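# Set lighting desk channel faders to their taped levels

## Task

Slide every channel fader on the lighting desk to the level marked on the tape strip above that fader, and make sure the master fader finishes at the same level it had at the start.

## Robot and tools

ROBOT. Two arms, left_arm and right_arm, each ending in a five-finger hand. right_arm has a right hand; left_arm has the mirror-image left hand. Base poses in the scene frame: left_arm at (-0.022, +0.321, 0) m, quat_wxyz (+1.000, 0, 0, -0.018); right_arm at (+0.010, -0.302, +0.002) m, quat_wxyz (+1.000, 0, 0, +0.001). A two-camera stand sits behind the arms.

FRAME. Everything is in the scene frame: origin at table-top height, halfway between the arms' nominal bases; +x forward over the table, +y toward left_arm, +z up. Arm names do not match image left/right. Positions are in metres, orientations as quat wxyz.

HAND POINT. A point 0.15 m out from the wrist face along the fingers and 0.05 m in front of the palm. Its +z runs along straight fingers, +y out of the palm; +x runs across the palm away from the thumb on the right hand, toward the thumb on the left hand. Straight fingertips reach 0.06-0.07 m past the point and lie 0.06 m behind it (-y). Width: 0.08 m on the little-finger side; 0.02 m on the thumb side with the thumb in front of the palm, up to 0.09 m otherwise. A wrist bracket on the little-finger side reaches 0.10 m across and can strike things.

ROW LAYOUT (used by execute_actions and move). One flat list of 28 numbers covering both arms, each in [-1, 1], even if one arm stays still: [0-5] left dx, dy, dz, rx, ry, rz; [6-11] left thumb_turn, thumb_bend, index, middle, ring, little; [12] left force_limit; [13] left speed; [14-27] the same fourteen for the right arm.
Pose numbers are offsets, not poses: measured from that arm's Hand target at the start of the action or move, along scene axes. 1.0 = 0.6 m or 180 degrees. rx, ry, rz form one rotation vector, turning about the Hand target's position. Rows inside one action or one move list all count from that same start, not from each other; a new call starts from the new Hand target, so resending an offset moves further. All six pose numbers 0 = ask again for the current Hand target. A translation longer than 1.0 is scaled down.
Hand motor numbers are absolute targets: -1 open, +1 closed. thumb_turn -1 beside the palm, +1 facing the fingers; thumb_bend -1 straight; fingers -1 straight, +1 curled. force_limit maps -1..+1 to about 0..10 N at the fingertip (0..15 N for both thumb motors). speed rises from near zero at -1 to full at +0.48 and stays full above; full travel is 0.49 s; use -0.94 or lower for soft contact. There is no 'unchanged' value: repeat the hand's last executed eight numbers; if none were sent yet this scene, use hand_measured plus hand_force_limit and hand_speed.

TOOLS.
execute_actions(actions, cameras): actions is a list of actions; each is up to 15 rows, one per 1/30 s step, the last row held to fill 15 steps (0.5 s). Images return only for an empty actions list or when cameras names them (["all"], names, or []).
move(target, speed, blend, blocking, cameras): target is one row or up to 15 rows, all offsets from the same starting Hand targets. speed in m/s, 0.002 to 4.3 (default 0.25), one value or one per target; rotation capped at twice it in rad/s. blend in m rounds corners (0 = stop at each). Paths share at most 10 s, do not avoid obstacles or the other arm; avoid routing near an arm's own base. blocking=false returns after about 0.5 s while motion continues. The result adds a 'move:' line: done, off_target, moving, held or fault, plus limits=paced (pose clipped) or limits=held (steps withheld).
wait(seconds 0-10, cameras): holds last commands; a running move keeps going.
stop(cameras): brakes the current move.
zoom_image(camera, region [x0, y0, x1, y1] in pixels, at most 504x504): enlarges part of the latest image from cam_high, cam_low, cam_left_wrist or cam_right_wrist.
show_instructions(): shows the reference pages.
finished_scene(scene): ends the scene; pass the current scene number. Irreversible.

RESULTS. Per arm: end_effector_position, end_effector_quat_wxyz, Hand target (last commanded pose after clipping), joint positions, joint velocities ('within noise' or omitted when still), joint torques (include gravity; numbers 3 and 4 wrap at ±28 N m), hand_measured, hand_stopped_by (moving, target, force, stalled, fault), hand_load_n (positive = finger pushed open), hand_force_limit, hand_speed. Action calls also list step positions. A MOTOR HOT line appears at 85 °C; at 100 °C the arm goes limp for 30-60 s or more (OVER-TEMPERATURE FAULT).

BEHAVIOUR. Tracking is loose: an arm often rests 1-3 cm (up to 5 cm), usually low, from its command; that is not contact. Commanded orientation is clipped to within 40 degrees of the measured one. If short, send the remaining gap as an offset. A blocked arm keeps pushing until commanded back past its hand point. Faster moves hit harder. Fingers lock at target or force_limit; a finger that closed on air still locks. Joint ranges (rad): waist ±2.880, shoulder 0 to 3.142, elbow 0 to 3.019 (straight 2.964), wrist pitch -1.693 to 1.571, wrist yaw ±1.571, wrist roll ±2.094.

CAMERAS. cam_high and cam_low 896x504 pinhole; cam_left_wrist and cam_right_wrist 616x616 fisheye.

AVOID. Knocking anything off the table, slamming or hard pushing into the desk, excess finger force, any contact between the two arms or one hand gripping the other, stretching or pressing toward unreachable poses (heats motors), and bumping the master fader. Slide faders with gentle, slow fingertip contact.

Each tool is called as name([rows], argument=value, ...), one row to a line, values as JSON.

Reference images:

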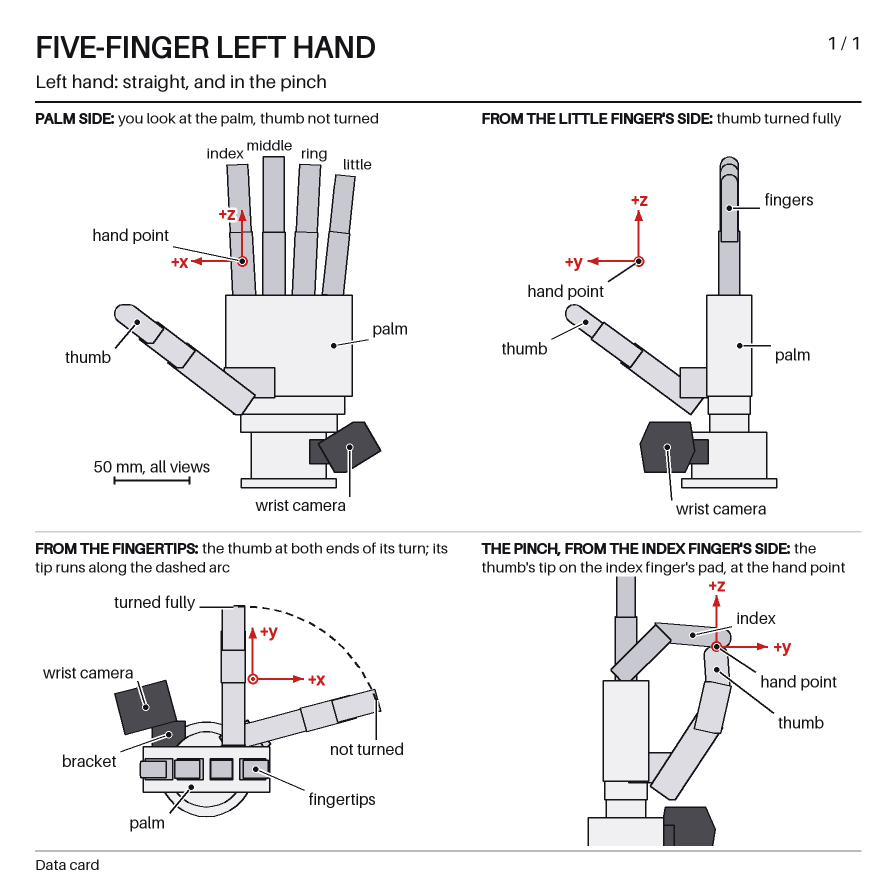

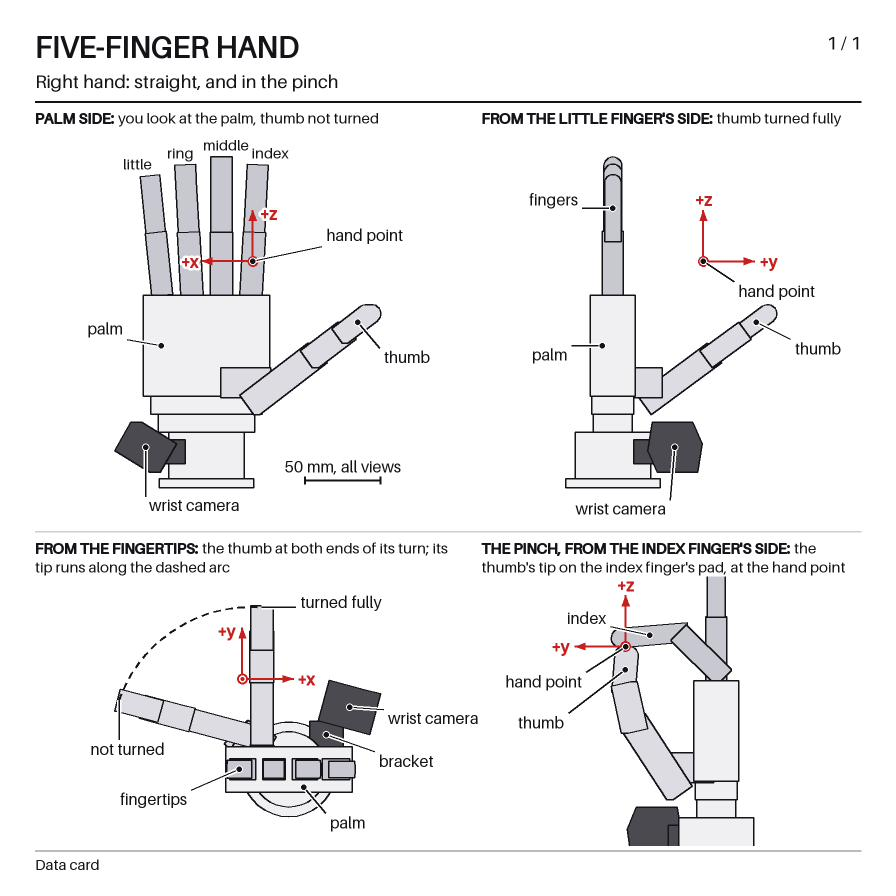

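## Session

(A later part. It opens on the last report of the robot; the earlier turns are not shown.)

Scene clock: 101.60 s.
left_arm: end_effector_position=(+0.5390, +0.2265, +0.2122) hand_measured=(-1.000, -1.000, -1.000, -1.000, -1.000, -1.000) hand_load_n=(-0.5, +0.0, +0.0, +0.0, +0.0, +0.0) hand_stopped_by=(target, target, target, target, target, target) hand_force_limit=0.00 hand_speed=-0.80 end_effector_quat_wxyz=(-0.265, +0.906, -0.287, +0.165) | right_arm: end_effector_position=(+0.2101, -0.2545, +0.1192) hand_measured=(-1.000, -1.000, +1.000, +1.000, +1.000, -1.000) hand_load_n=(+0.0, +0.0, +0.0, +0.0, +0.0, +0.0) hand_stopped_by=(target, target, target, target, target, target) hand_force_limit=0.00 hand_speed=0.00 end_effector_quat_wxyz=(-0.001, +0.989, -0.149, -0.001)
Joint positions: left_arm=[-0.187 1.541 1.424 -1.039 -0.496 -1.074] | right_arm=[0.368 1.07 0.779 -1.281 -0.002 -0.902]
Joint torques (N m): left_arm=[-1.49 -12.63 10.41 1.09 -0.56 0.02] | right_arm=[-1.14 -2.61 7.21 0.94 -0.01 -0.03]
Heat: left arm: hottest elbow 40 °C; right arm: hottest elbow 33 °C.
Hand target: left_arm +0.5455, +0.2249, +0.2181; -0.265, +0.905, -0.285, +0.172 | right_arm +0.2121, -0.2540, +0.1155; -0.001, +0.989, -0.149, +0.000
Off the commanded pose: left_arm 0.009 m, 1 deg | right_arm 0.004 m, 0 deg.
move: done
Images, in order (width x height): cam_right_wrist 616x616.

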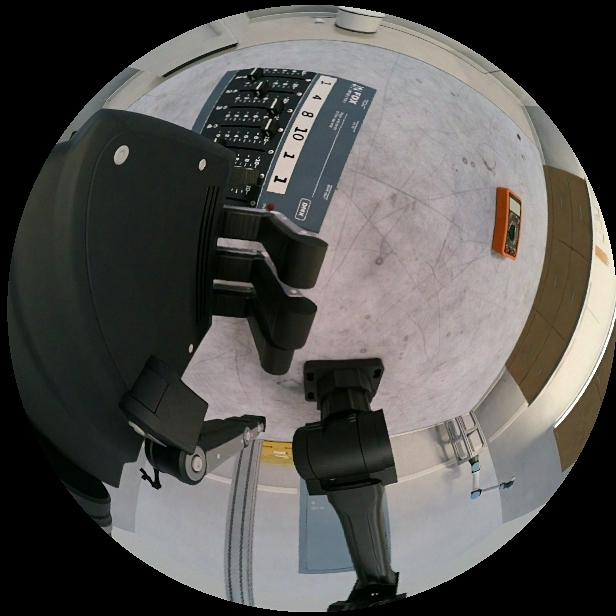

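move(target=[0,0,0,0,0,0,-1,-1,-1,-1,-1,-1,0,-0.8,0.0153,0.0407,0.002,0,0,0,-1,-1,1,1,1,-1,0,0], speed=0.04, cameras=["cam_right_wrist"])

zoom_image(camera="cam_right_wrist", region=[215, 130, 315, 230])

Scene clock: 103.23 s.
left_arm: end_effector_position=(+0.5390, +0.2265, +0.2122) hand_measured=(-1.000, -1.000, -1.000, -1.000, -1.000, -1.000) hand_load_n=(+0.0, +0.0, +0.0, +0.0, +0.0, +0.0) hand_stopped_by=(target, target, target, target, target, target) hand_force_limit=0.00 hand_speed=-0.80 end_effector_quat_wxyz=(-0.265, +0.906, -0.287, +0.165) | right_arm: end_effector_position=(+0.2092, -0.2419, +0.1156) hand_measured=(-1.000, -1.000, +1.000, +1.000, +1.000, -1.000) hand_load_n=(+0.0, +0.0, +0.0, +0.0, +0.0, -3.0) hand_stopped_by=(target, target, target, target, target, target) hand_force_limit=0.00 hand_speed=0.00 end_effector_quat_wxyz=(+0.010, +0.988, -0.155, -0.005)
Joint positions: left_arm=[-0.187 1.541 1.424 -1.039 -0.496 -1.074] | right_arm=[0.419 1.103 0.787 -1.275 0.011 -0.838]
Joint torques (N m): left_arm=[-1.49 -12.51 10.44 1.11 -0.55 0.02] | right_arm=[0.21 -1.55 9.65 1.16 -0.47 -0.02]
Heat: left arm: hottest elbow 40 °C; right arm: hottest elbow 33 °C.
Hand target: left_arm +0.5455, +0.2249, +0.2181; -0.265, +0.905, -0.285, +0.172 | right_arm +0.2213, -0.2295, +0.1167; -0.001, +0.989, -0.148, +0.000
Off the commanded pose: left_arm 0.009 m, 1 deg | right_arm 0.017 m, 2 deg.
move: off_target (right_arm)
Images, in order (width x height): cam_right_wrist 616x616.

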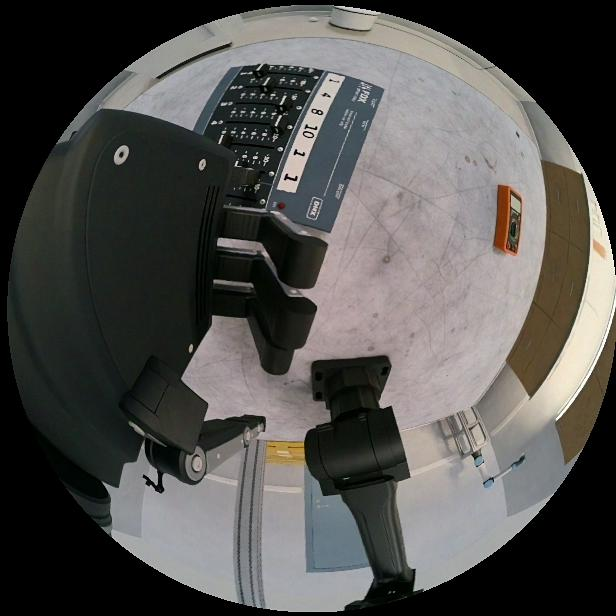

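Scaled by 5.040 from the camera's 616x616 image, which has a finer 880x880 frame.

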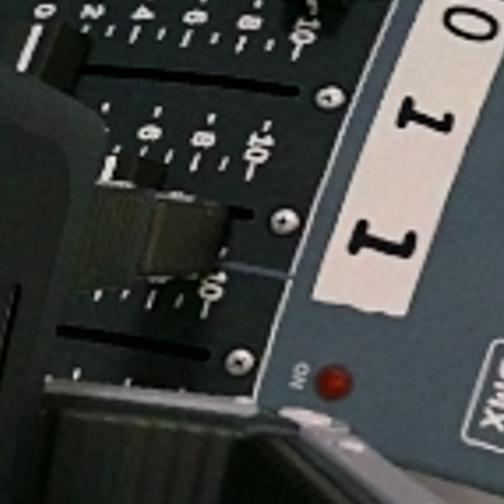

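move(target=[0,0,0,0,0,0,-1,-1,-1,-1,-1,-1,0,-0.8,0.0,-0.0425,0.002,0,0,0,-1,-1,1,1,1,-1,0,0], speed=0.06, cameras=["cam_right_wrist"])

zoom_image(camera="cam_right_wrist", region=[215, 130, 315, 230])

Scene clock: 105.70 s.
left_arm: end_effector_position=(+0.5390, +0.2265, +0.2122) hand_measured=(-1.000, -1.000, -1.000, -1.000, -1.000, -1.000) hand_load_n=(+0.0, +0.0, +0.0, +0.0, +0.0, +0.0) hand_stopped_by=(target, target, target, target, target, target) hand_force_limit=0.00 hand_speed=-0.80 end_effector_quat_wxyz=(-0.265, +0.906, -0.287, +0.165) | right_arm: end_effector_position=(+0.2143, -0.2529, +0.1157) hand_measured=(-1.000, -1.000, +1.000, +1.000, +1.000, -1.000) hand_load_n=(+0.0, +0.0, +0.0, +0.0, +0.0, +0.0) hand_stopped_by=(target, target, target, target, target, target) hand_force_limit=0.00 hand_speed=0.00 end_effector_quat_wxyz=(+0.002, +0.989, -0.146, -0.009)
Joint positions: left_arm=[-0.187 1.541 1.424 -1.039 -0.496 -1.074] | right_arm=[0.367 1.1 0.787 -1.275 -0.005 -0.91]
Joint torques (N m): left_arm=[-1.44 -12.57 10.44 1.1 -0.55 0.02] | right_arm=[-2.37 -3.55 8.23 0.79 0.12 -0.08]
Heat: left arm: hottest elbow 40 °C; right arm: hottest elbow 33 °C.
Hand target: left_arm +0.5455, +0.2249, +0.2181; -0.265, +0.905, -0.285, +0.172 | right_arm +0.2213, -0.2551, +0.1179; -0.001, +0.989, -0.149, +0.000
Off the commanded pose: left_arm 0.009 m, 1 deg | right_arm 0.008 m, 1 deg.
move: done
Images, in order (width x height): cam_right_wrist 616x616.

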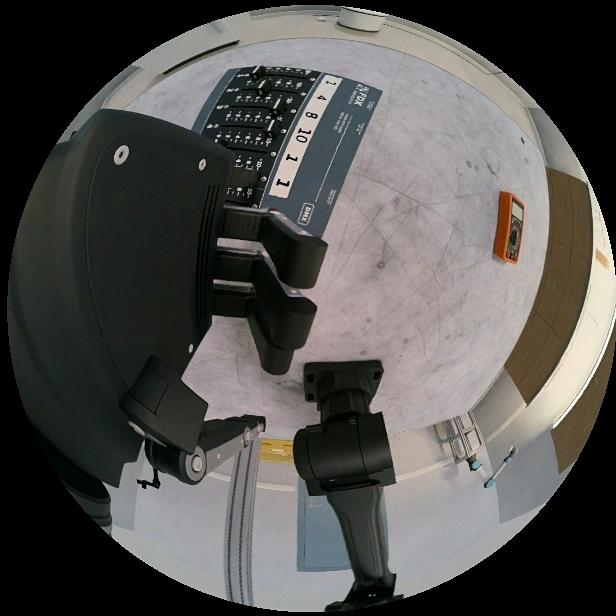

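Scaled by 5.040 from the camera's 616x616 image, which has a finer 880x880 frame.

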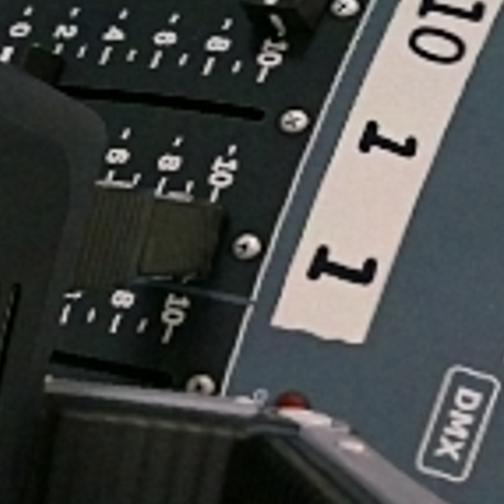

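move(target=[0,0,0,0,0,0,-1,-1,-1,-1,-1,-1,0,-0.8,0.012,0.0302,0.0,0,0,0,-1,-1,1,1,1,-1,0,0], speed=0.04, cameras=["cam_right_wrist"])

zoom_image(camera="cam_right_wrist", region=[215, 130, 315, 230])

Scene clock: 107.33 s.
left_arm: end_effector_position=(+0.5390, +0.2265, +0.2122) hand_measured=(-1.000, -1.000, -1.000, -1.000, -1.000, -1.000) hand_load_n=(+0.0, +0.0, +0.0, +0.0, +0.0, +0.0) hand_stopped_by=(target, target, target, target, target, target) hand_force_limit=0.00 hand_speed=-0.80 end_effector_quat_wxyz=(-0.265, +0.906, -0.287, +0.165) | right_arm: end_effector_position=(+0.2132, -0.2476, +0.1157) hand_measured=(-1.000, -1.000, +1.000, +1.000, +1.000, -1.000) hand_load_n=(+0.0, +0.0, +0.0, +0.0, +0.0, -3.5) hand_stopped_by=(target, target, target, target, target, target) hand_force_limit=0.00 hand_speed=0.00 end_effector_quat_wxyz=(+0.007, +0.988, -0.155, -0.008)
Joint positions: left_arm=[-0.187 1.541 1.424 -1.039 -0.496 -1.074] | right_arm=[0.389 1.108 0.791 -1.275 0.005 -0.868]
Joint torques (N m): left_arm=[-1.49 -12.69 10.44 1.11 -0.55 0.02] | right_arm=[0.03 -1.44 10.07 1.14 -0.24 0.02]
Heat: left arm: hottest elbow 40 °C; right arm: hottest elbow 33 °C.
Hand target: left_arm +0.5455, +0.2249, +0.2181; -0.265, +0.905, -0.285, +0.172 | right_arm +0.2285, -0.2369, +0.1179; -0.001, +0.989, -0.149, +0.000
Off the commanded pose: left_arm 0.009 m, 1 deg | right_arm 0.019 m, 1 deg.
move: off_target (right_arm)
Images, in order (width x height): cam_right_wrist 616x616.

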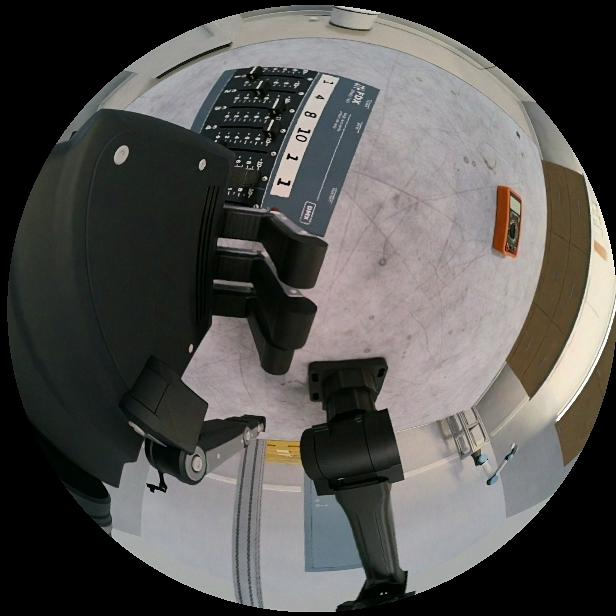

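Scaled by 5.040 from the camera's 616x616 image, which has a finer 880x880 frame.

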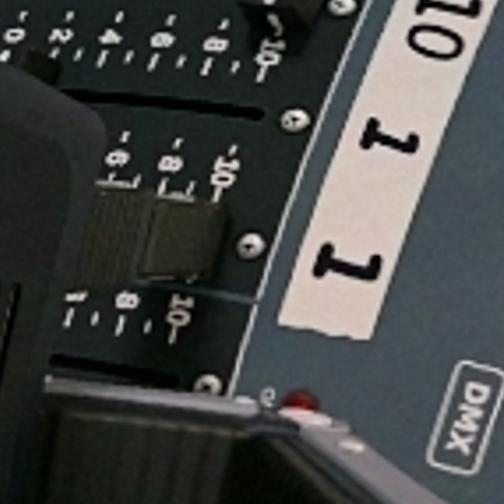

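move(target=[0,0,0,0,0,0,-1,-1,-1,-1,-1,-1,0,-0.8,0.0,0.01,0.008,0,0,0,-1,-1,1,1,1,-1,0,0], speed=0.03)

Scene clock: 109.07 s.
left_arm: end_effector_position=(+0.5390, +0.2265, +0.2122) hand_measured=(-1.000, -1.000, -1.000, -1.000, -1.000, -1.000) hand_load_n=(-0.5, +0.0, +0.0, +0.0, +0.0, +0.0) hand_stopped_by=(target, target, target, target, target, target) hand_force_limit=0.00 hand_speed=-0.80 end_effector_quat_wxyz=(-0.265, +0.906, -0.287, +0.165) | right_arm: end_effector_position=(+0.2154, -0.2423, +0.1165) hand_measured=(-1.000, -1.000, +1.000, +1.000, +1.000, -1.000) hand_load_n=(+0.0, +0.0, +0.0, +0.0, +0.0, -1.5) hand_stopped_by=(target, target, target, target, target, target) hand_force_limit=0.00 hand_speed=0.00 end_effector_quat_wxyz=(+0.009, +0.988, -0.153, -0.008)
Joint positions: left_arm=[-0.187 1.541 1.424 -1.039 -0.496 -1.074] | right_arm=[0.407 1.121 0.802 -1.275 0.007 -0.855]
Joint torques (N m): left_arm=[-1.49 -12.69 10.45 1.07 -0.56 0.02] | right_arm=[0.15 -2.26 10.43 0.7 -0.33 0.02]
Heat: left arm: hottest elbow 40 °C; right arm: hottest elbow 33 °C.
Hand target: left_arm +0.5455, +0.2249, +0.2181; -0.265, +0.905, -0.285, +0.172 | right_arm +0.2285, -0.2309, +0.1228; -0.001, +0.989, -0.149, +0.000
Off the commanded pose: left_arm 0.009 m, 1 deg | right_arm 0.018 m, 2 deg.
move: off_target (right_arm)

move(target=[0,0,0,0,0,0,-1,-1,-1,-1,-1,-1,0,-0.8,0.009,0.015,0.0,0,0,0,-1,-1,1,1,1,-1,0,0], speed=0.03, cameras=["cam_right_wrist"])

zoom_image(camera="cam_right_wrist", region=[215, 130, 315, 230])

Scene clock: 110.23 s.
left_arm: end_effector_position=(+0.5390, +0.2265, +0.2122) hand_measured=(-1.000, -1.000, -1.000, -1.000, -1.000, -1.000) hand_load_n=(+0.0, +0.0, +0.0, +0.0, +0.0, +0.0) hand_stopped_by=(target, target, target, target, target, target) hand_force_limit=0.00 hand_speed=-0.80 end_effector_quat_wxyz=(-0.265, +0.906, -0.287, +0.165) | right_arm: end_effector_position=(+0.2183, -0.2351, +0.1168) hand_measured=(-1.000, -1.000, +1.000, +1.000, +1.000, -1.000) hand_load_n=(+0.0, +0.0, +0.0, +0.0, +0.0, -3.0) hand_stopped_by=(target, target, target, target, target, target) hand_force_limit=0.00 hand_speed=0.00 end_effector_quat_wxyz=(+0.011, +0.988, -0.155, -0.010)
Joint positions: left_arm=[-0.187 1.541 1.424 -1.039 -0.496 -1.074] | right_arm=[0.425 1.143 0.818 -1.275 0.008 -0.831]
Joint torques (N m): left_arm=[-1.44 -12.63 10.44 1.1 -0.55 0.01] | right_arm=[0.15 -2.14 10.61 0.92 -0.36 -0.04]
Heat: left arm: hottest elbow 40 °C; right arm: hottest elbow 33 °C.
Hand target: left_arm +0.5455, +0.2249, +0.2181; -0.265, +0.905, -0.285, +0.172 | right_arm +0.2339, -0.2219, +0.1227; -0.001, +0.989, -0.149, +0.000
Off the commanded pose: left_arm 0.009 m, 1 deg | right_arm 0.021 m, 2 deg.
move: off_target (right_arm)
Images, in order (width x height): cam_right_wrist 616x616.

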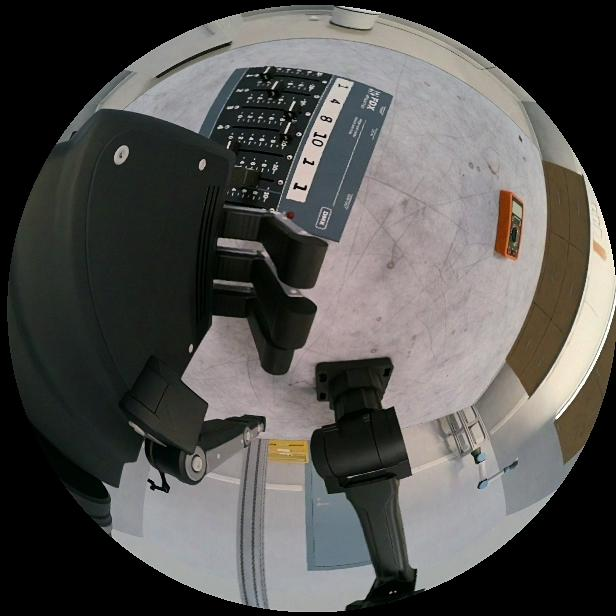

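Scaled by 5.040 from the camera's 616x616 image, which has a finer 880x880 frame.

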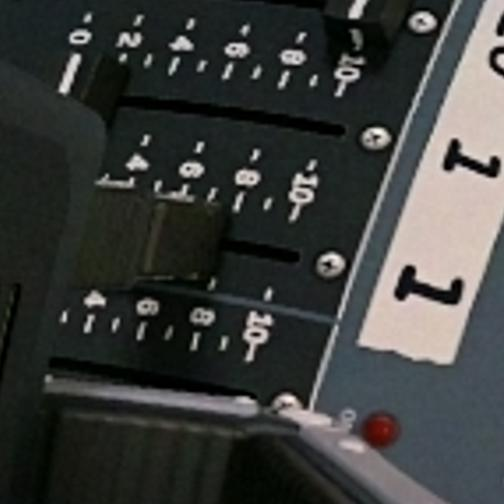

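move(target=[0,0,0,0,0,0,-1,-1,-1,-1,-1,-1,0,-0.8,0.007,0.0155,0.0,0,0,0,-1,-1,1,1,1,-1,0,0], speed=0.03)

Scene clock: 111.43 s.
left_arm: end_effector_position=(+0.5390, +0.2265, +0.2122) hand_measured=(-1.000, -1.000, -1.000, -1.000, -1.000, -1.000) hand_load_n=(+0.0, +0.0, +0.0, +0.0, +0.0, +0.0) hand_stopped_by=(target, target, target, target, target, target) hand_force_limit=0.00 hand_speed=-0.80 end_effector_quat_wxyz=(-0.265, +0.906, -0.287, +0.165) | right_arm: end_effector_position=(+0.2216, -0.2269, +0.1174) hand_measured=(-1.000, -1.000, +1.000, +1.000, +1.000, -1.000) hand_load_n=(+0.0, -0.5, +0.5, +0.0, +0.0, -3.0) hand_stopped_by=(target, target, target, target, target, target) hand_force_limit=0.00 hand_speed=0.00 end_effector_quat_wxyz=(+0.013, +0.988, -0.155, -0.012)
Joint positions: left_arm=[-0.187 1.541 1.424 -1.039 -0.496 -1.074] | right_arm=[0.447 1.165 0.835 -1.275 0.008 -0.81]
Joint torques (N m): left_arm=[-1.44 -12.57 10.43 1.1 -0.56 0.02] | right_arm=[0.26 -2.26 10.63 1.06 -0.38 0.05]
Heat: left arm: hottest elbow 41 °C; right arm: hottest elbow 33 °C.
Hand target: left_arm +0.5455, +0.2249, +0.2181; -0.265, +0.905, -0.285, +0.172 | right_arm +0.2381, -0.2125, +0.1228; -0.001, +0.989, -0.148, +0.000
Off the commanded pose: left_arm 0.009 m, 1 deg | right_arm 0.022 m, 2 deg.
move: off_target (right_arm)

move(target=[0,0,0,0,0,0,-1,-1,-1,-1,-1,-1,0,-0.8,0.0037,0.0088,0.0,0,0,0,-1,-1,1,1,1,-1,0,0], speed=0.03, cameras=["cam_right_wrist"])

zoom_image(camera="cam_right_wrist", region=[215, 130, 315, 230])

Scene clock: 112.57 s.
left_arm: end_effector_position=(+0.5390, +0.2265, +0.2122) hand_measured=(-1.000, -1.000, -1.000, -1.000, -1.000, -1.000) hand_load_n=(+0.0, +0.0, +0.0, +0.0, -0.5, +0.0) hand_stopped_by=(target, target, target, target, target, target) hand_force_limit=0.00 hand_speed=-0.80 end_effector_quat_wxyz=(-0.265, +0.906, -0.287, +0.165) | right_arm: end_effector_position=(+0.2233, -0.2223, +0.1176) hand_measured=(-1.000, -1.000, +1.000, +1.000, +1.000, -1.000) hand_load_n=(+0.0, +0.0, +0.0, +0.0, +0.5, -3.0) hand_stopped_by=(target, target, target, target, target, target) hand_force_limit=0.00 hand_speed=0.00 end_effector_quat_wxyz=(+0.014, +0.988, -0.155, -0.013)
Joint positions: left_arm=[-0.187 1.541 1.424 -1.039 -0.496 -1.074] | right_arm=[0.459 1.178 0.844 -1.275 0.009 -0.799]
Joint torques (N m): left_arm=[-1.44 -12.57 10.44 1.1 -0.55 0.01] | right_arm=[0.15 -2.78 10.63 1.14 -0.39 0.04]
Heat: left arm: hottest elbow 41 °C; right arm: hottest elbow 33 °C.
Hand target: left_arm +0.5455, +0.2249, +0.2181; -0.265, +0.905, -0.285, +0.172 | right_arm +0.2403, -0.2073, +0.1228; -0.001, +0.989, -0.149, +0.000
Off the commanded pose: left_arm 0.009 m, 1 deg | right_arm 0.023 m, 2 deg.
move: off_target (right_arm)
Images, in order (width x height): cam_right_wrist 616x616.

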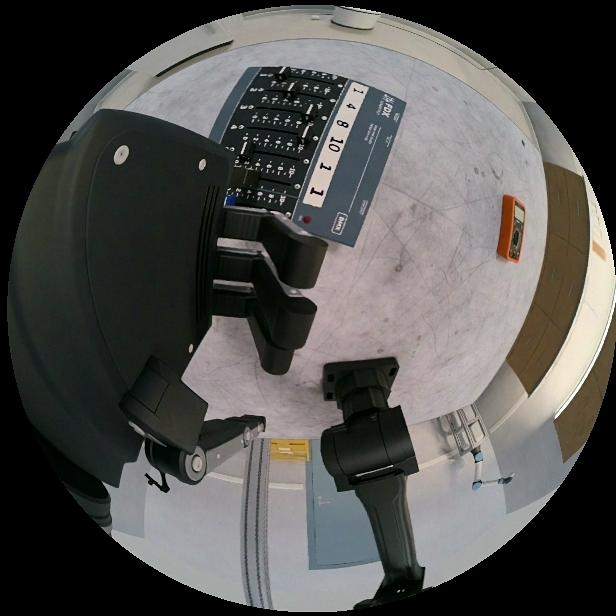

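Scaled by 5.040 from the camera's 616x616 image, which has a finer 880x880 frame.

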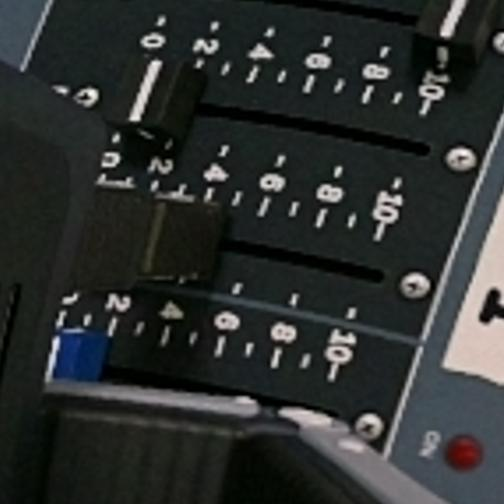

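move([
  [0,0,0,0,0,0,-1,-1,-1,-1,-1,-1,0,-0.8,-0.0305,-0.0445,-0.0047,0,0,0,-1,-1,1,1,1,-1,0,0],
  [0,0,0,0,0,0,-1,-1,-1,-1,-1,-1,0,-0.8,-0.0105,-0.0445,0.0953,0,0,0,-1,-1,1,1,1,-1,0,0],
  [0,0,0,0,0,0,-1,-1,-1,-1,-1,-1,0,-0.8,0.0112,0.0185,0.0953,0,0,0,-1,-1,1,1,1,-1,0,0],
], speed=0.1, cameras=["cam_right_wrist"])

zoom_image(camera="cam_right_wrist", region=[230, 130, 330, 230])

Scene clock: 116.40 s.
left_arm: end_effector_position=(+0.5390, +0.2265, +0.2122) hand_measured=(-1.000, -1.000, -1.000, -1.000, -1.000, -1.000) hand_load_n=(-0.5, +0.0, +0.0, +0.0, +0.0, +0.0) hand_stopped_by=(target, target, target, target, target, target) hand_force_limit=0.00 hand_speed=-0.80 end_effector_quat_wxyz=(-0.265, +0.906, -0.287, +0.165) | right_arm: end_effector_position=(+0.2303, -0.2080, +0.1661) hand_measured=(-1.000, -1.000, +1.000, +1.000, +1.000, -1.000) hand_load_n=(+0.0, +0.0, +0.0, +0.0, +0.0, +0.0) hand_stopped_by=(target, target, target, target, target, target) hand_force_limit=0.00 hand_speed=0.00 end_effector_quat_wxyz=(+0.014, +0.989, -0.147, -0.020)
Joint positions: left_arm=[-0.187 1.541 1.424 -1.039 -0.496 -1.074] | right_arm=[0.488 1.184 0.979 -1.415 -0.002 -0.786]
Joint torques (N m): left_arm=[-1.49 -12.63 10.44 1.09 -0.55 0.01] | right_arm=[-0.5 -4.19 11.85 0.61 -0.05 0.1]
Heat: left arm: hottest elbow 41 °C; right arm: hottest elbow 33 °C.
Hand target: left_arm +0.5455, +0.2249, +0.2181; -0.265, +0.905, -0.285, +0.172 | right_arm +0.2471, -0.1962, +0.1799; -0.001, +0.989, -0.149, +0.000
Off the commanded pose: left_arm 0.009 m, 1 deg | right_arm 0.025 m, 3 deg.
move: off_target (right_arm)
Images, in order (width x height): cam_right_wrist 616x616.

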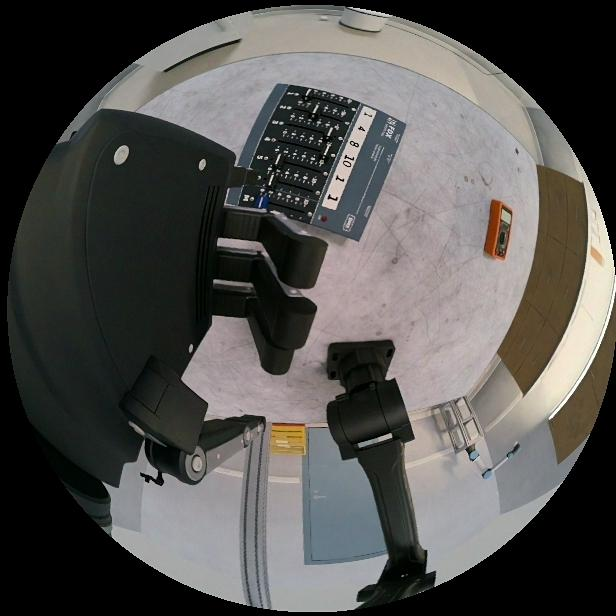

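Scaled by 5.040 from the camera's 616x616 image, which has a finer 880x880 frame.

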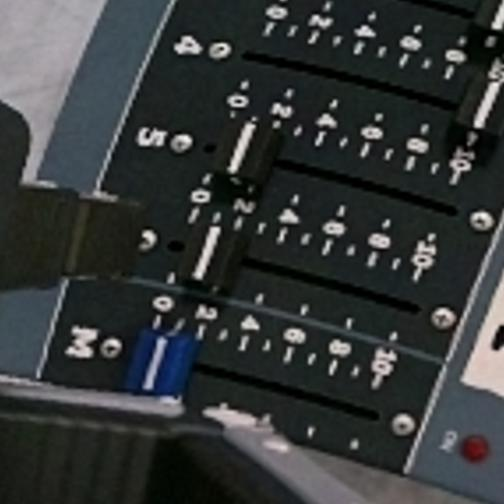

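execute_actions(actions=[])

zoom_image(camera="cam_right_wrist", region=[252, 165, 292, 205])

Scene clock: 117.53 s.
left_arm: end_effector_position=(+0.5390, +0.2265, +0.2122) hand_measured=(-1.000, -1.000, -1.000, -1.000, -1.000, -1.000) hand_load_n=(-0.5, +0.0, +0.0, +0.0, +0.0, +0.0) hand_stopped_by=(target, target, target, target, target, target) hand_force_limit=0.00 hand_speed=-0.80 end_effector_quat_wxyz=(-0.265, +0.906, -0.287, +0.165) | right_arm: end_effector_position=(+0.2303, -0.2079, +0.1661) hand_measured=(-1.000, -1.000, +1.000, +1.000, +1.000, -1.000) hand_load_n=(+0.0, +0.0, +0.0, +0.0, +0.0, +0.0) hand_stopped_by=(target, target, target, target, target, target) hand_force_limit=0.00 hand_speed=0.00 end_effector_quat_wxyz=(+0.014, +0.989, -0.147, -0.020)
Joint positions: left_arm=[-0.187 1.541 1.424 -1.039 -0.496 -1.074] | right_arm=[0.488 1.184 0.979 -1.415 -0.002 -0.785]
Joint velocities: within noise
Joint torques (N m): left_arm=[-1.49 -12.57 10.44 1.07 -0.55 0.02] | right_arm=[-0.5 -4.13 11.82 0.61 -0.05 0.1]
Heat: left arm: hottest elbow 41 °C; right arm: hottest elbow 33 °C.
Hand target: left_arm +0.5455, +0.2249, +0.2181; -0.265, +0.905, -0.285, +0.172 | right_arm +0.2471, -0.1962, +0.1799; -0.001, +0.989, -0.149, +0.000
Off the commanded pose: left_arm 0.009 m, 1 deg | right_arm 0.025 m, 3 deg.

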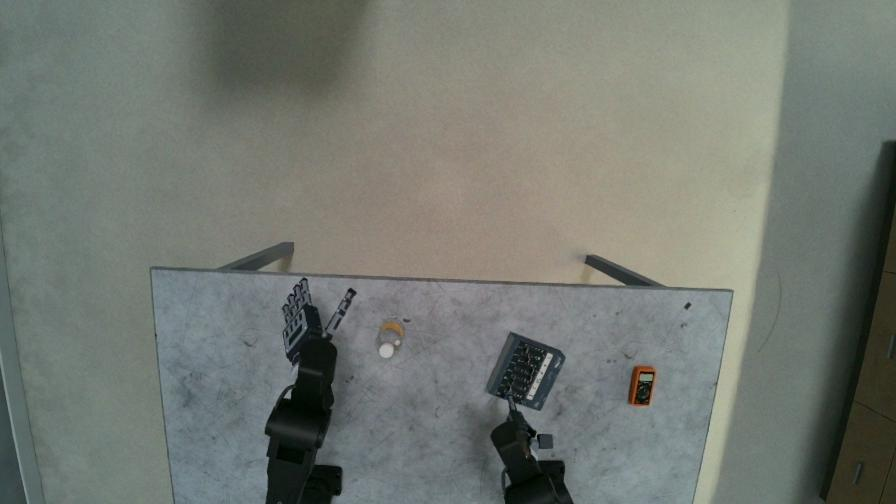

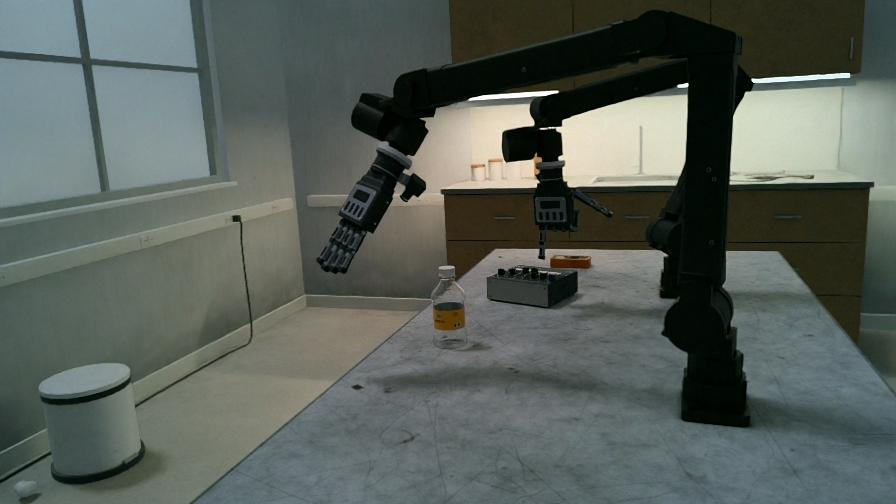

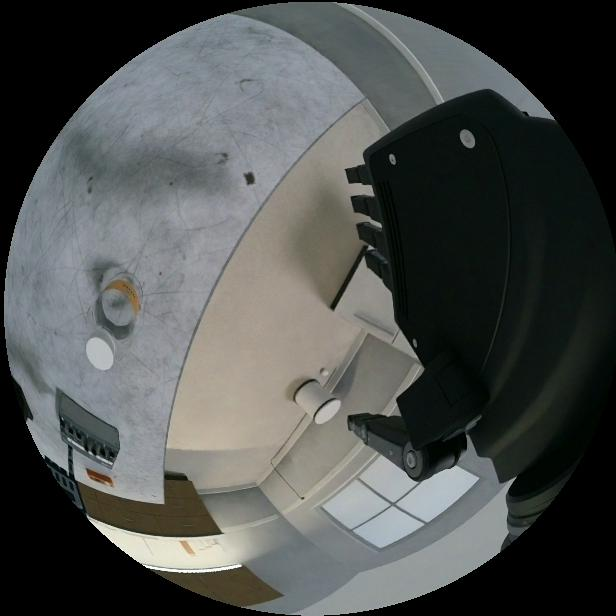

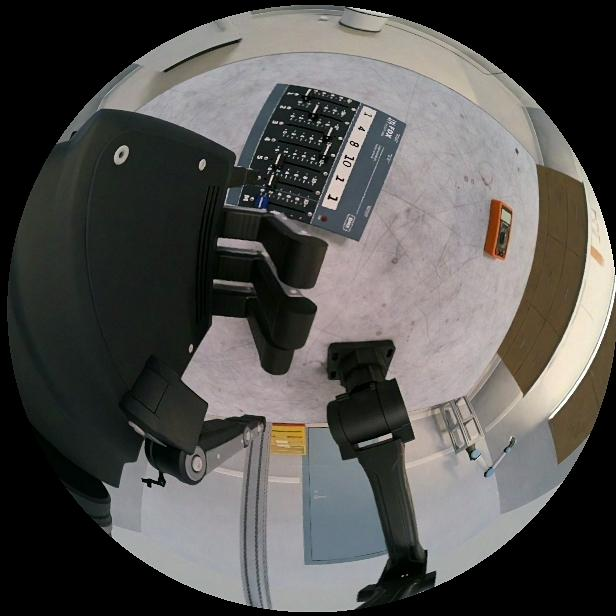

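Scaled by 12.600 from the camera's 616x616 image, which has a finer 880x880 frame.

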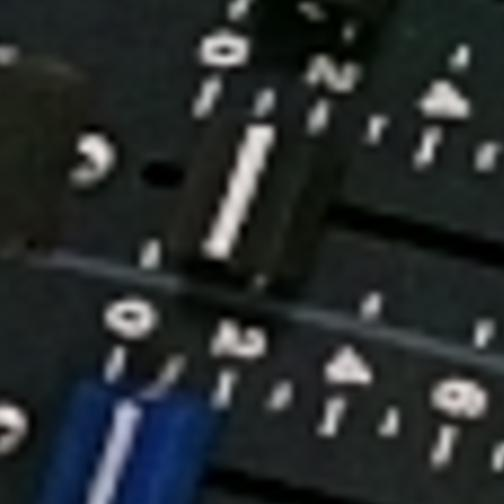

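zoom_image(camera="cam_right_wrist", region=[260, 140, 300, 180])

zoom_image(camera="cam_right_wrist", region=[290, 75, 330, 115])

zoom_image(camera="cam_right_wrist", region=[240, 182, 280, 222])

Scaled by 12.600 from the camera's 616x616 image, which has a finer 880x880 frame.

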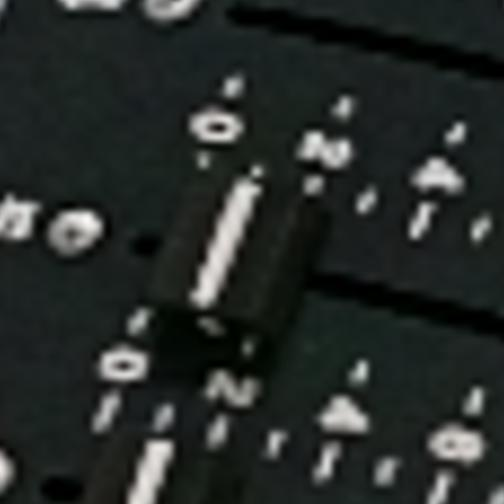

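Scaled by 12.600 from the camera's 616x616 image, which has a finer 880x880 frame.

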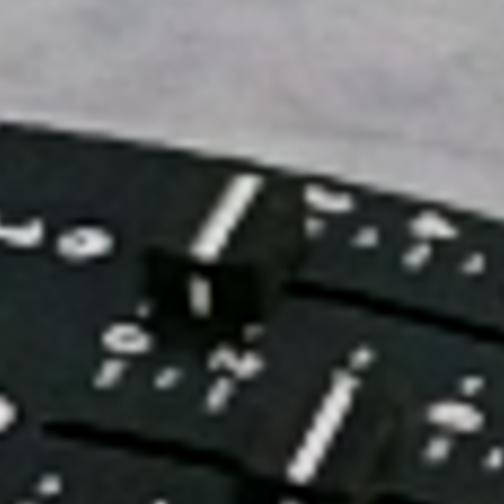

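Scaled by 12.600 from the camera's 616x616 image, which has a finer 880x880 frame.

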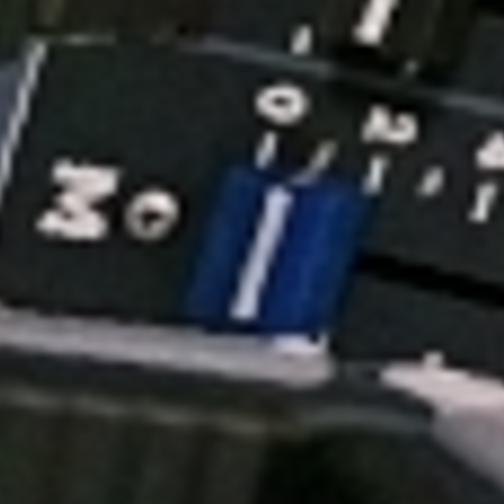

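zoom_image(camera="cam_high", region=[480, 325, 570, 415])

zoom_image(camera="cam_low", region=[480, 240, 590, 310])

Scaled by 5.600 from the camera's 896x504 image, which has a finer 1280x720 frame.

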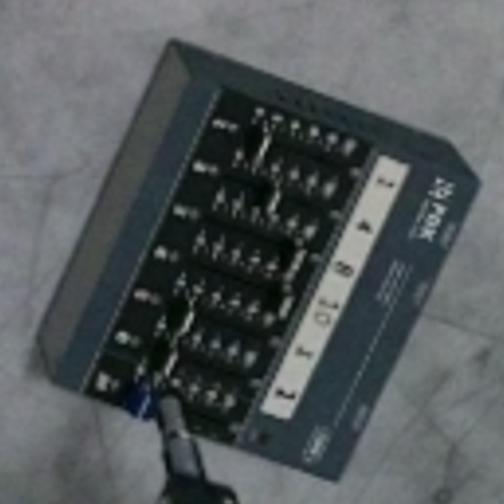

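Scaled by 4.582 from the camera's 896x504 image, which has a finer 1280x720 frame.

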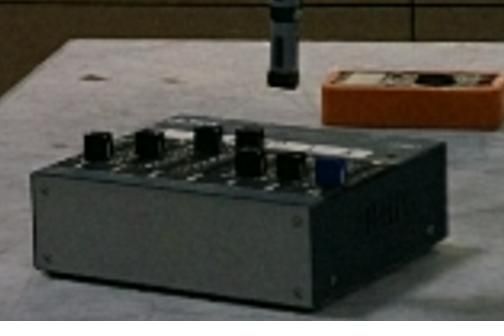

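move(target=[0,0,0,0,0,0,-1,-1,-1,-1,-1,-1,0,-0.8,-0.051,0.0197,-0.010,0,0,0,-1,-1,1,1,1,-1,0,0], speed=0.1, cameras=["cam_low","cam_right_wrist"])

zoom_image(camera="cam_low", region=[500, 240, 580, 290])

zoom_image(camera="cam_right_wrist", region=[240, 90, 340, 190])

Scene clock: 124.47 s.
left_arm: end_effector_position=(+0.5390, +0.2265, +0.2122) hand_measured=(-1.000, -1.000, -1.000, -1.000, -1.000, -1.000) hand_load_n=(+0.0, +0.0, +0.0, +0.0, +0.0, +0.0) hand_stopped_by=(target, target, target, target, target, target) hand_force_limit=0.00 hand_speed=-0.80 end_effector_quat_wxyz=(-0.265, +0.906, -0.287, +0.165) | right_arm: end_effector_position=(+0.2167, -0.1871, +0.1730) hand_measured=(-1.000, -1.000, +1.000, +1.000, +1.000, -1.000) hand_load_n=(+0.0, +0.0, +0.5, +0.0, +0.0, +0.0) hand_stopped_by=(target, target, target, target, target, target) hand_force_limit=0.00 hand_speed=0.00 end_effector_quat_wxyz=(+0.005, +0.989, -0.147, -0.007)
Joint positions: left_arm=[-0.187 1.541 1.424 -1.039 -0.496 -1.074] | right_arm=[0.57 1.153 0.979 -1.415 -0.002 -0.703]
Joint torques (N m): left_arm=[-1.44 -12.63 10.43 1.09 -0.55 0.01] | right_arm=[-0.44 -5.25 7.51 0.81 -0.04 0.1]
Heat: left arm: hottest elbow 41 °C; right arm: hottest elbow 34 °C.
Hand target: left_arm +0.5455, +0.2249, +0.2181; -0.265, +0.905, -0.285, +0.172 | right_arm +0.2165, -0.1844, +0.1739; -0.001, +0.989, -0.149, +0.000
Off the commanded pose: left_arm 0.009 m, 1 deg | right_arm 0.003 m, 1 deg.
move: done
Images, in order (width x height): cam_low 896x504, cam_right_wrist 616x616.

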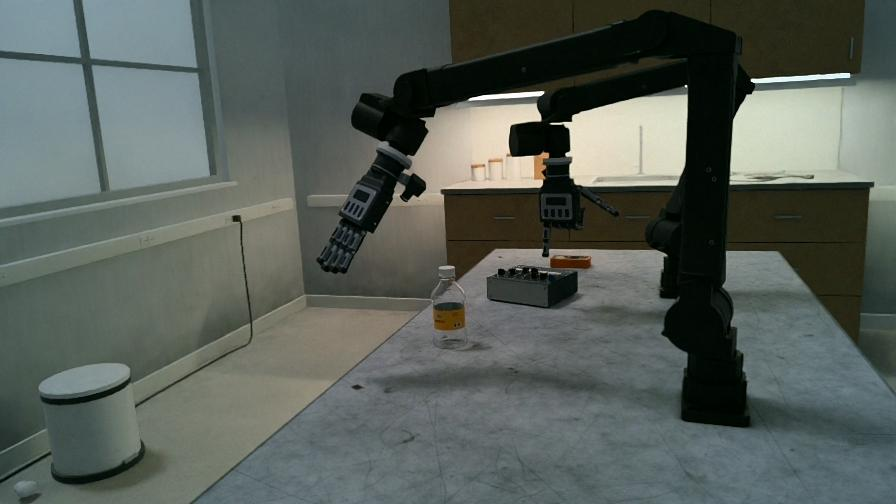

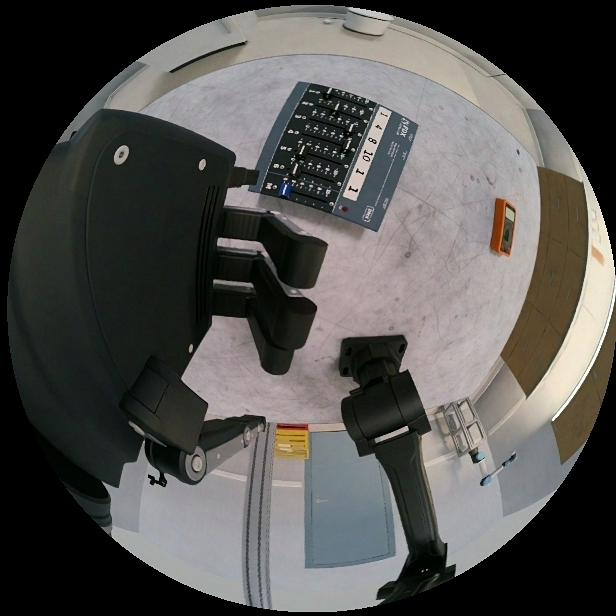

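Scaled by 6.300 from the camera's 896x504 image, which has a finer 1280x720 frame.

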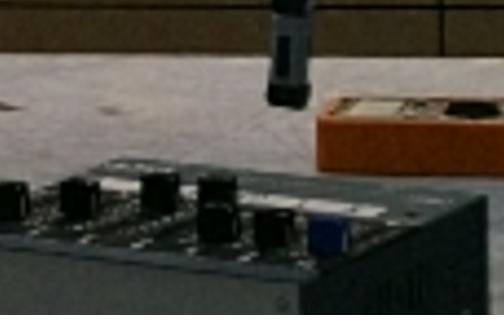

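Scaled by 5.040 from the camera's 616x616 image, which has a finer 880x880 frame.

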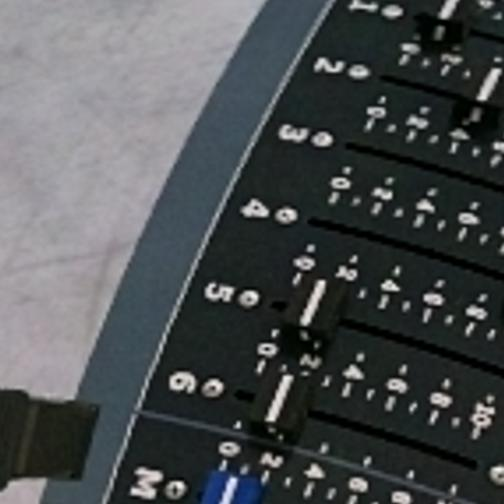

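zoom_image(camera="cam_right_wrist", region=[270, 155, 310, 195])

zoom_image(camera="cam_right_wrist", region=[270, 170, 310, 210])

Scaled by 12.600 from the camera's 616x616 image, which has a finer 880x880 frame.

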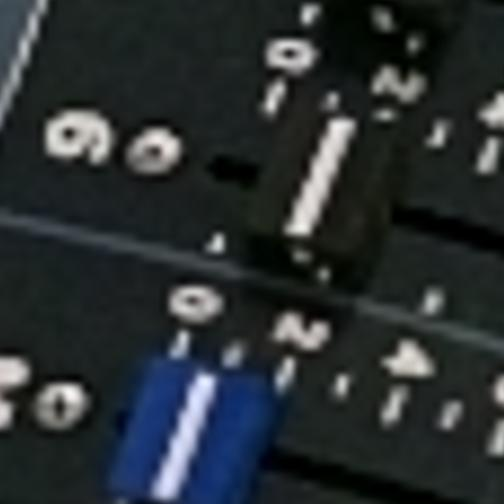

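Scaled by 12.600 from the camera's 616x616 image, which has a finer 880x880 frame.

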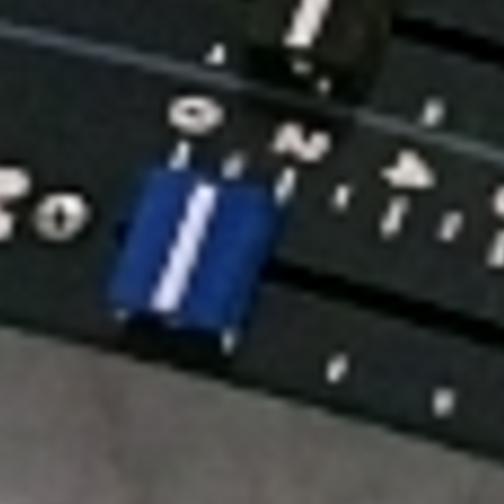

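move([
  [0,0,0,0,0,0,-1,-1,-1,-1,-1,-1,0,-0.8,0,0,-0.035,0,0,0,-1,-1,1,1,1,-1,0,0],
  [0,0,0,0,0,0,-1,-1,-1,-1,-1,-1,0,-0.8,0,0,-0.085,0,0,0,-1,-1,1,1,1,-1,0,0],
], speed=0.08, cameras=["cam_low","cam_right_wrist"])

zoom_image(camera="cam_low", region=[500, 240, 580, 290])

zoom_image(camera="cam_right_wrist", region=[220, 110, 320, 210])

Scene clock: 128.90 s.
left_arm: end_effector_position=(+0.5390, +0.2265, +0.2122) hand_measured=(-1.000, -1.000, -1.000, -1.000, -1.000, -1.000) hand_load_n=(+0.0, +0.0, +0.0, +0.0, +0.0, +0.0) hand_stopped_by=(target, target, target, target, target, target) hand_force_limit=0.00 hand_speed=-0.80 end_effector_quat_wxyz=(-0.265, +0.906, -0.287, +0.165) | right_arm: end_effector_position=(+0.2159, -0.1875, +0.1269) hand_measured=(-1.000, -1.000, +1.000, +1.000, +1.000, -1.000) hand_load_n=(+0.0, +0.0, +0.0, +0.0, +0.0, +0.0) hand_stopped_by=(target, target, target, target, target, target) hand_force_limit=0.00 hand_speed=0.00 end_effector_quat_wxyz=(+0.000, +0.989, -0.147, -0.001)
Joint positions: left_arm=[-0.187 1.541 1.424 -1.039 -0.496 -1.074] | right_arm=[0.57 1.168 0.87 -1.273 -0.002 -0.702]
Joint torques (N m): left_arm=[-1.44 -12.63 10.45 1.09 -0.55 0.02] | right_arm=[-0.5 -3.84 7.13 0.91 -0.03 0.1]
Heat: left arm: hottest elbow 41 °C; right arm: hottest elbow 34 °C.
Hand target: left_arm +0.5455, +0.2249, +0.2181; -0.265, +0.905, -0.285, +0.172 | right_arm +0.2164, -0.1845, +0.1229; -0.001, +0.989, -0.149, +0.000
Off the commanded pose: left_arm 0.009 m, 1 deg | right_arm 0.005 m, 0 deg.
move: done
Images, in order (width x height): cam_low 896x504, cam_right_wrist 616x616.

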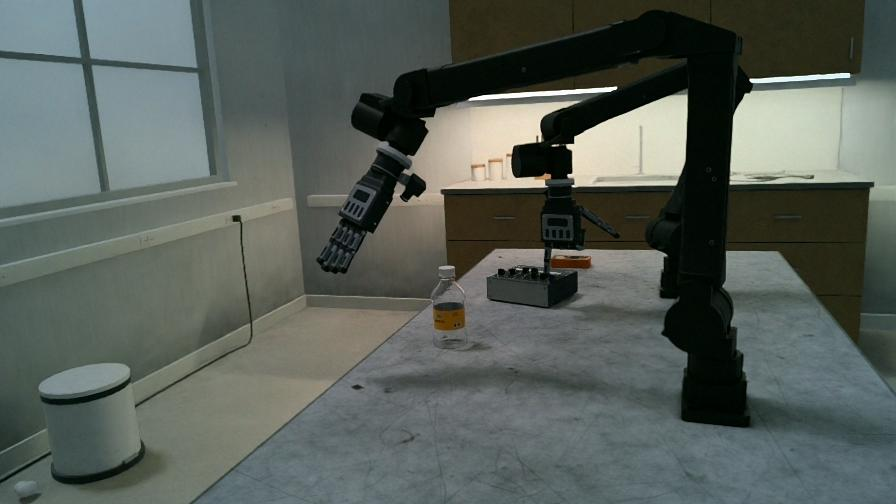

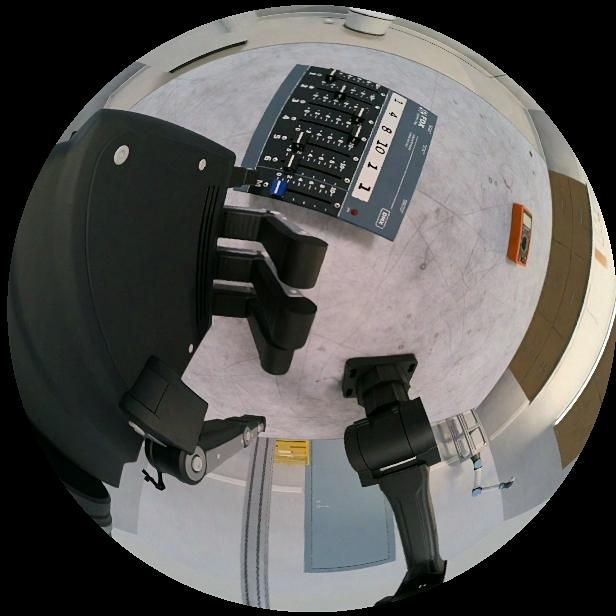

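Scaled by 6.300 from the camera's 896x504 image, which has a finer 1280x720 frame.

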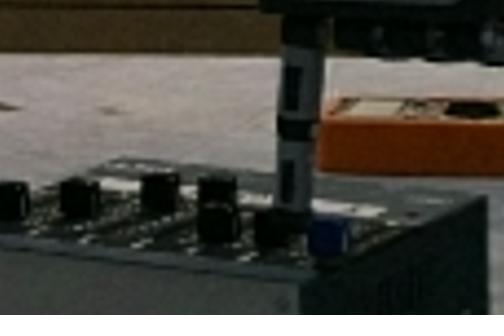

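Scaled by 5.040 from the camera's 616x616 image, which has a finer 880x880 frame.

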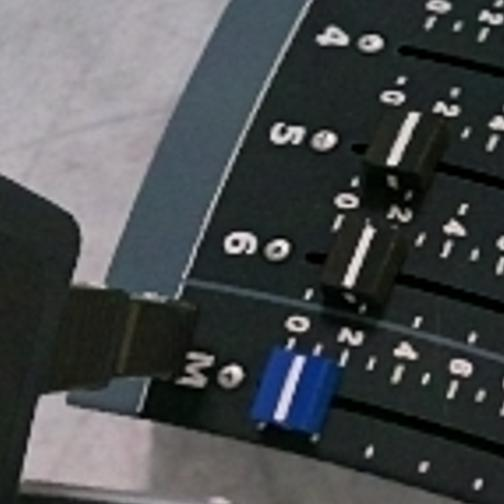

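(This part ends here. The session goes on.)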